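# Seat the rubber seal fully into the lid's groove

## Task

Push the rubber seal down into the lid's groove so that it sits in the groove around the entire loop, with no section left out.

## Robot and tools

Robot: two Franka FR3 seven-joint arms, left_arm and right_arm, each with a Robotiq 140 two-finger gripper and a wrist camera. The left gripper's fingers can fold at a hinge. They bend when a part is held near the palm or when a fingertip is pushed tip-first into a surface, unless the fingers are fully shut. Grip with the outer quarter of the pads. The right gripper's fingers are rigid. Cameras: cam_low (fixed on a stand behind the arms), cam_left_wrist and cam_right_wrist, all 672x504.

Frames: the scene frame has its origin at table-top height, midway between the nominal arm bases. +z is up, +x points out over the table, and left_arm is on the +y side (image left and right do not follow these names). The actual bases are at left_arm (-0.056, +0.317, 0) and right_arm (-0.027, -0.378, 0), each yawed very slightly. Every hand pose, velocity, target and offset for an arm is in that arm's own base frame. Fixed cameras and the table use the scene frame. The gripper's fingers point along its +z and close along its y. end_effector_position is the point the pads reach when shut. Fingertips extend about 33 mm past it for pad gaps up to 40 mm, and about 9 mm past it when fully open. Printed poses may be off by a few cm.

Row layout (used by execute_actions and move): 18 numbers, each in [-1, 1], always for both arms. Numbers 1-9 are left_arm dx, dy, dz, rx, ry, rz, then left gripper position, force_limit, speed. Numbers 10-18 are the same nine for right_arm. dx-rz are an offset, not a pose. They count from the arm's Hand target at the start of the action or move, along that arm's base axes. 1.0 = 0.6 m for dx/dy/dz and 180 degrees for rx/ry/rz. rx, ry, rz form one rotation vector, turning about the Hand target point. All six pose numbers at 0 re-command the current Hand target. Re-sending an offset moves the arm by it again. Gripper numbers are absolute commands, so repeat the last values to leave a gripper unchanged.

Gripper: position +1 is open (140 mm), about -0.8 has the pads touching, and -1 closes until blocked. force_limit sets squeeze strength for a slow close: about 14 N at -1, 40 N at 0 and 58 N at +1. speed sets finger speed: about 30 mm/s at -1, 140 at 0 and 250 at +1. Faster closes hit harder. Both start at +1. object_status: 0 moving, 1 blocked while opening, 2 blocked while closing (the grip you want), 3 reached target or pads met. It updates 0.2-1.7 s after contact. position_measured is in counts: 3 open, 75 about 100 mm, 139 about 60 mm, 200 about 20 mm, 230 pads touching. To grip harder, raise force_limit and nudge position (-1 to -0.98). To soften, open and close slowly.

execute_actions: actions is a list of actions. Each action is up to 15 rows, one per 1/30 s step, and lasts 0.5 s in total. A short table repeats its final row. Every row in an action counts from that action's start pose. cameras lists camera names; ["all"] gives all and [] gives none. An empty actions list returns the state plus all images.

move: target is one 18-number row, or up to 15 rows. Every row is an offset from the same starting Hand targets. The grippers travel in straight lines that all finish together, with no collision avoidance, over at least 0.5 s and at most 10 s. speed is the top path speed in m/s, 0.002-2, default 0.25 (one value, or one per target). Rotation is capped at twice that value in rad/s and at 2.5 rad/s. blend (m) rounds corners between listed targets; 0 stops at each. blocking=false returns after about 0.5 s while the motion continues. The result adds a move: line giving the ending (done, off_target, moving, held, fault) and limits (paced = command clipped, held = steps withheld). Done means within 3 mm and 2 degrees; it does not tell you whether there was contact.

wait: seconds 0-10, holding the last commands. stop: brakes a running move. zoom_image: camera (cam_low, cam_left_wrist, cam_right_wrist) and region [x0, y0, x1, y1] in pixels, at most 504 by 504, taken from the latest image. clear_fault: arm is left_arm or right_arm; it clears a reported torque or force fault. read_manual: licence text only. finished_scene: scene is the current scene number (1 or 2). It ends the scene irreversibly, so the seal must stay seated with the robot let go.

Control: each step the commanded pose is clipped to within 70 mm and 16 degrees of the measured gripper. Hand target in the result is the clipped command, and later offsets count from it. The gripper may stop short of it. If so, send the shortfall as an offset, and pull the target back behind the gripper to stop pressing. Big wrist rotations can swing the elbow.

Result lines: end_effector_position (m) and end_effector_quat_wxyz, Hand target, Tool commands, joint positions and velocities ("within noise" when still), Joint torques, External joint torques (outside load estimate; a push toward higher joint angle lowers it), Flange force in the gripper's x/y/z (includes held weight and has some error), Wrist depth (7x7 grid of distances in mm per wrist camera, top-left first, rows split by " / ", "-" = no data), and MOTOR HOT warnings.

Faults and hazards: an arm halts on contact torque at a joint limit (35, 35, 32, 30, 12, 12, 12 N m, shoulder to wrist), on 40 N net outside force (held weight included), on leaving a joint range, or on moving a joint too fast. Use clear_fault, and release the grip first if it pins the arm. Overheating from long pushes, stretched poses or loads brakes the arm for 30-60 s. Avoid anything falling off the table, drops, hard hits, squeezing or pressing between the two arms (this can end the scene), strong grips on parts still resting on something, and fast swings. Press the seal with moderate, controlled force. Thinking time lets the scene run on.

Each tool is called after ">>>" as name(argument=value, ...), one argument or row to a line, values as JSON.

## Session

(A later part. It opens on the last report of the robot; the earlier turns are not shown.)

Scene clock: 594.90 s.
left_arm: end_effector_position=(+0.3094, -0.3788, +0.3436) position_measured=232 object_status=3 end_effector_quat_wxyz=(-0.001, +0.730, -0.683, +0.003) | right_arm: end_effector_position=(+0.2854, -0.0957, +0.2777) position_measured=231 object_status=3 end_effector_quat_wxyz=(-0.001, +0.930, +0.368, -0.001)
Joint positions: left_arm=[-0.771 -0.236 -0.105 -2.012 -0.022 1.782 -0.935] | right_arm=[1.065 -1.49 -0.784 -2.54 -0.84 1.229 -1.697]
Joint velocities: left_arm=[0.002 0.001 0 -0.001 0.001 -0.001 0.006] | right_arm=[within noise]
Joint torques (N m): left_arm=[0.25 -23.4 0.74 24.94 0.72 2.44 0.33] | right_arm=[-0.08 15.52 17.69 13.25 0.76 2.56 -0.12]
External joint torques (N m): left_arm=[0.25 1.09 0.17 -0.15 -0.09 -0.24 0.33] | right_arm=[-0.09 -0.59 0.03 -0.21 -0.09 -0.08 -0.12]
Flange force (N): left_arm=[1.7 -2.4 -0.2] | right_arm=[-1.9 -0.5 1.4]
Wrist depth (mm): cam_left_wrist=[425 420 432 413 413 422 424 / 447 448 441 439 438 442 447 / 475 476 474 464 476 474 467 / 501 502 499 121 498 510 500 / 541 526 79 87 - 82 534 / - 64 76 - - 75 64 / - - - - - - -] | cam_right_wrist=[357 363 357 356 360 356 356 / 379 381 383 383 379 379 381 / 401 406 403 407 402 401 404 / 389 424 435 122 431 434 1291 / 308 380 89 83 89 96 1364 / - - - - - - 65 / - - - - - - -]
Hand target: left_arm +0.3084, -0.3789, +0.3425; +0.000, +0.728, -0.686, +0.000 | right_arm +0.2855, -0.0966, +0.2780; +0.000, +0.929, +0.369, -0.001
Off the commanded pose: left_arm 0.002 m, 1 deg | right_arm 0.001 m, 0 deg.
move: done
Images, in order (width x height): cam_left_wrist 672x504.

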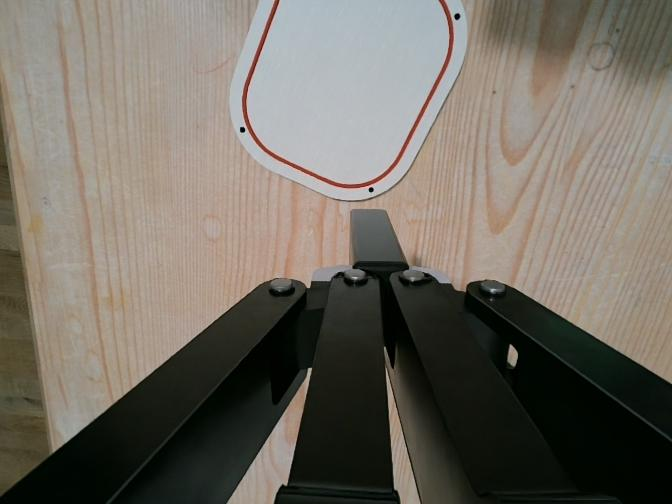

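>>> move(
  target=[
    [0.0, -0.02, 0.13, 0, 0, -0.111, -1, -1, -0.3, 0,0,0,0,0,0,-0.81,-1,0.2],
  ],
  speed=[0.3],
  cameras=["cam_left_wrist"],
)

>>> zoom_image(
  camera="cam_left_wrist",
  region=[220, 0, 450, 115],
)

>>> zoom_image(
  camera="cam_left_wrist",
  region=[220, 100, 450, 215],
)

Scene clock: 597.03 s.
left_arm: end_effector_position=(+0.3077, -0.3920, +0.4217) position_measured=232 object_status=3 end_effector_quat_wxyz=(-0.002, -0.601, +0.799, -0.003) | right_arm: end_effector_position=(+0.2854, -0.0957, +0.2777) position_measured=231 object_status=3 end_effector_quat_wxyz=(-0.001, +0.930, +0.368, -0.001)
Joint positions: left_arm=[-0.829 -0.181 -0.066 -1.755 -0.015 1.58 -0.612] | right_arm=[1.065 -1.49 -0.784 -2.54 -0.84 1.229 -1.697]
Joint velocities: left_arm=[0.001 0.001 -0.001 -0.001 -0.001 0 0.005] | right_arm=[within noise]
Joint torques (N m): left_arm=[0.71 -24.61 -0.03 24.3 0.96 2.42 0.3] | right_arm=[-0.08 15.57 17.74 13.2 0.76 2.55 -0.09]
External joint torques (N m): left_arm=[0.69 1.23 -0.28 -0.03 0.18 -0.24 0.3] | right_arm=[-0.07 -0.52 0.14 -0.27 -0.09 -0.08 -0.09]
Flange force (N): left_arm=[1.6 -3.6 -1.3] | right_arm=[-1.8 -0.8 1.2]
Wrist depth (mm): cam_left_wrist=[498 493 496 - 491 492 494 / 517 520 511 516 524 522 521 / 1315 558 551 571 551 552 551 / 1389 589 591 121 577 588 583 / 1524 619 79 87 - 82 578 / - 64 76 - - 75 64 / - - - - - - -] | cam_right_wrist=[362 362 359 360 357 359 356 / 382 380 382 382 383 378 379 / 409 405 406 402 407 398 404 / 391 421 437 122 430 433 1275 / 307 377 89 83 89 90 1409 / - - - - - - 65 / - - - - - - -]
Hand target: left_arm +0.3084, -0.3909, +0.4205; +0.000, -0.598, +0.802, +0.000 | right_arm +0.2855, -0.0966, +0.2780; +0.000, +0.929, +0.369, -0.001
Off the commanded pose: left_arm 0.002 m, 1 deg | right_arm 0.001 m, 0 deg.
move: done
Images, in order (width x height): cam_left_wrist 672x504.

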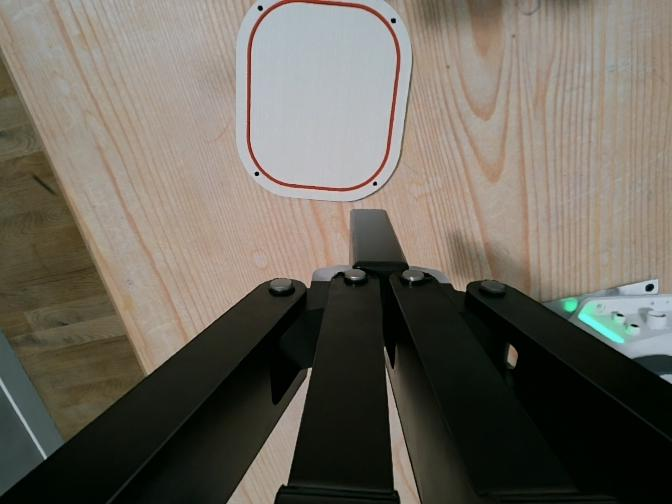

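Scaled by 2.191 from the camera's 672x504 image, which has a finer 960x720 frame.

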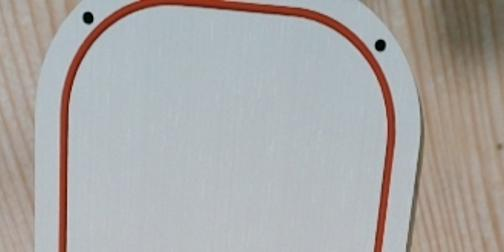

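Scaled by 2.191 from the camera's 672x504 image, which has a finer 960x720 frame.

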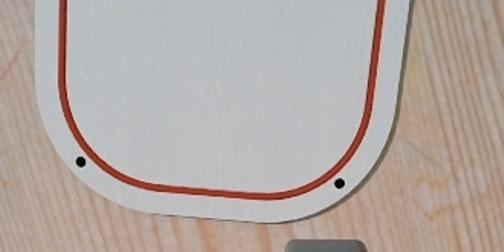

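>>> finished_scene(
  scene=1,
)

The scene is finished: the task was done.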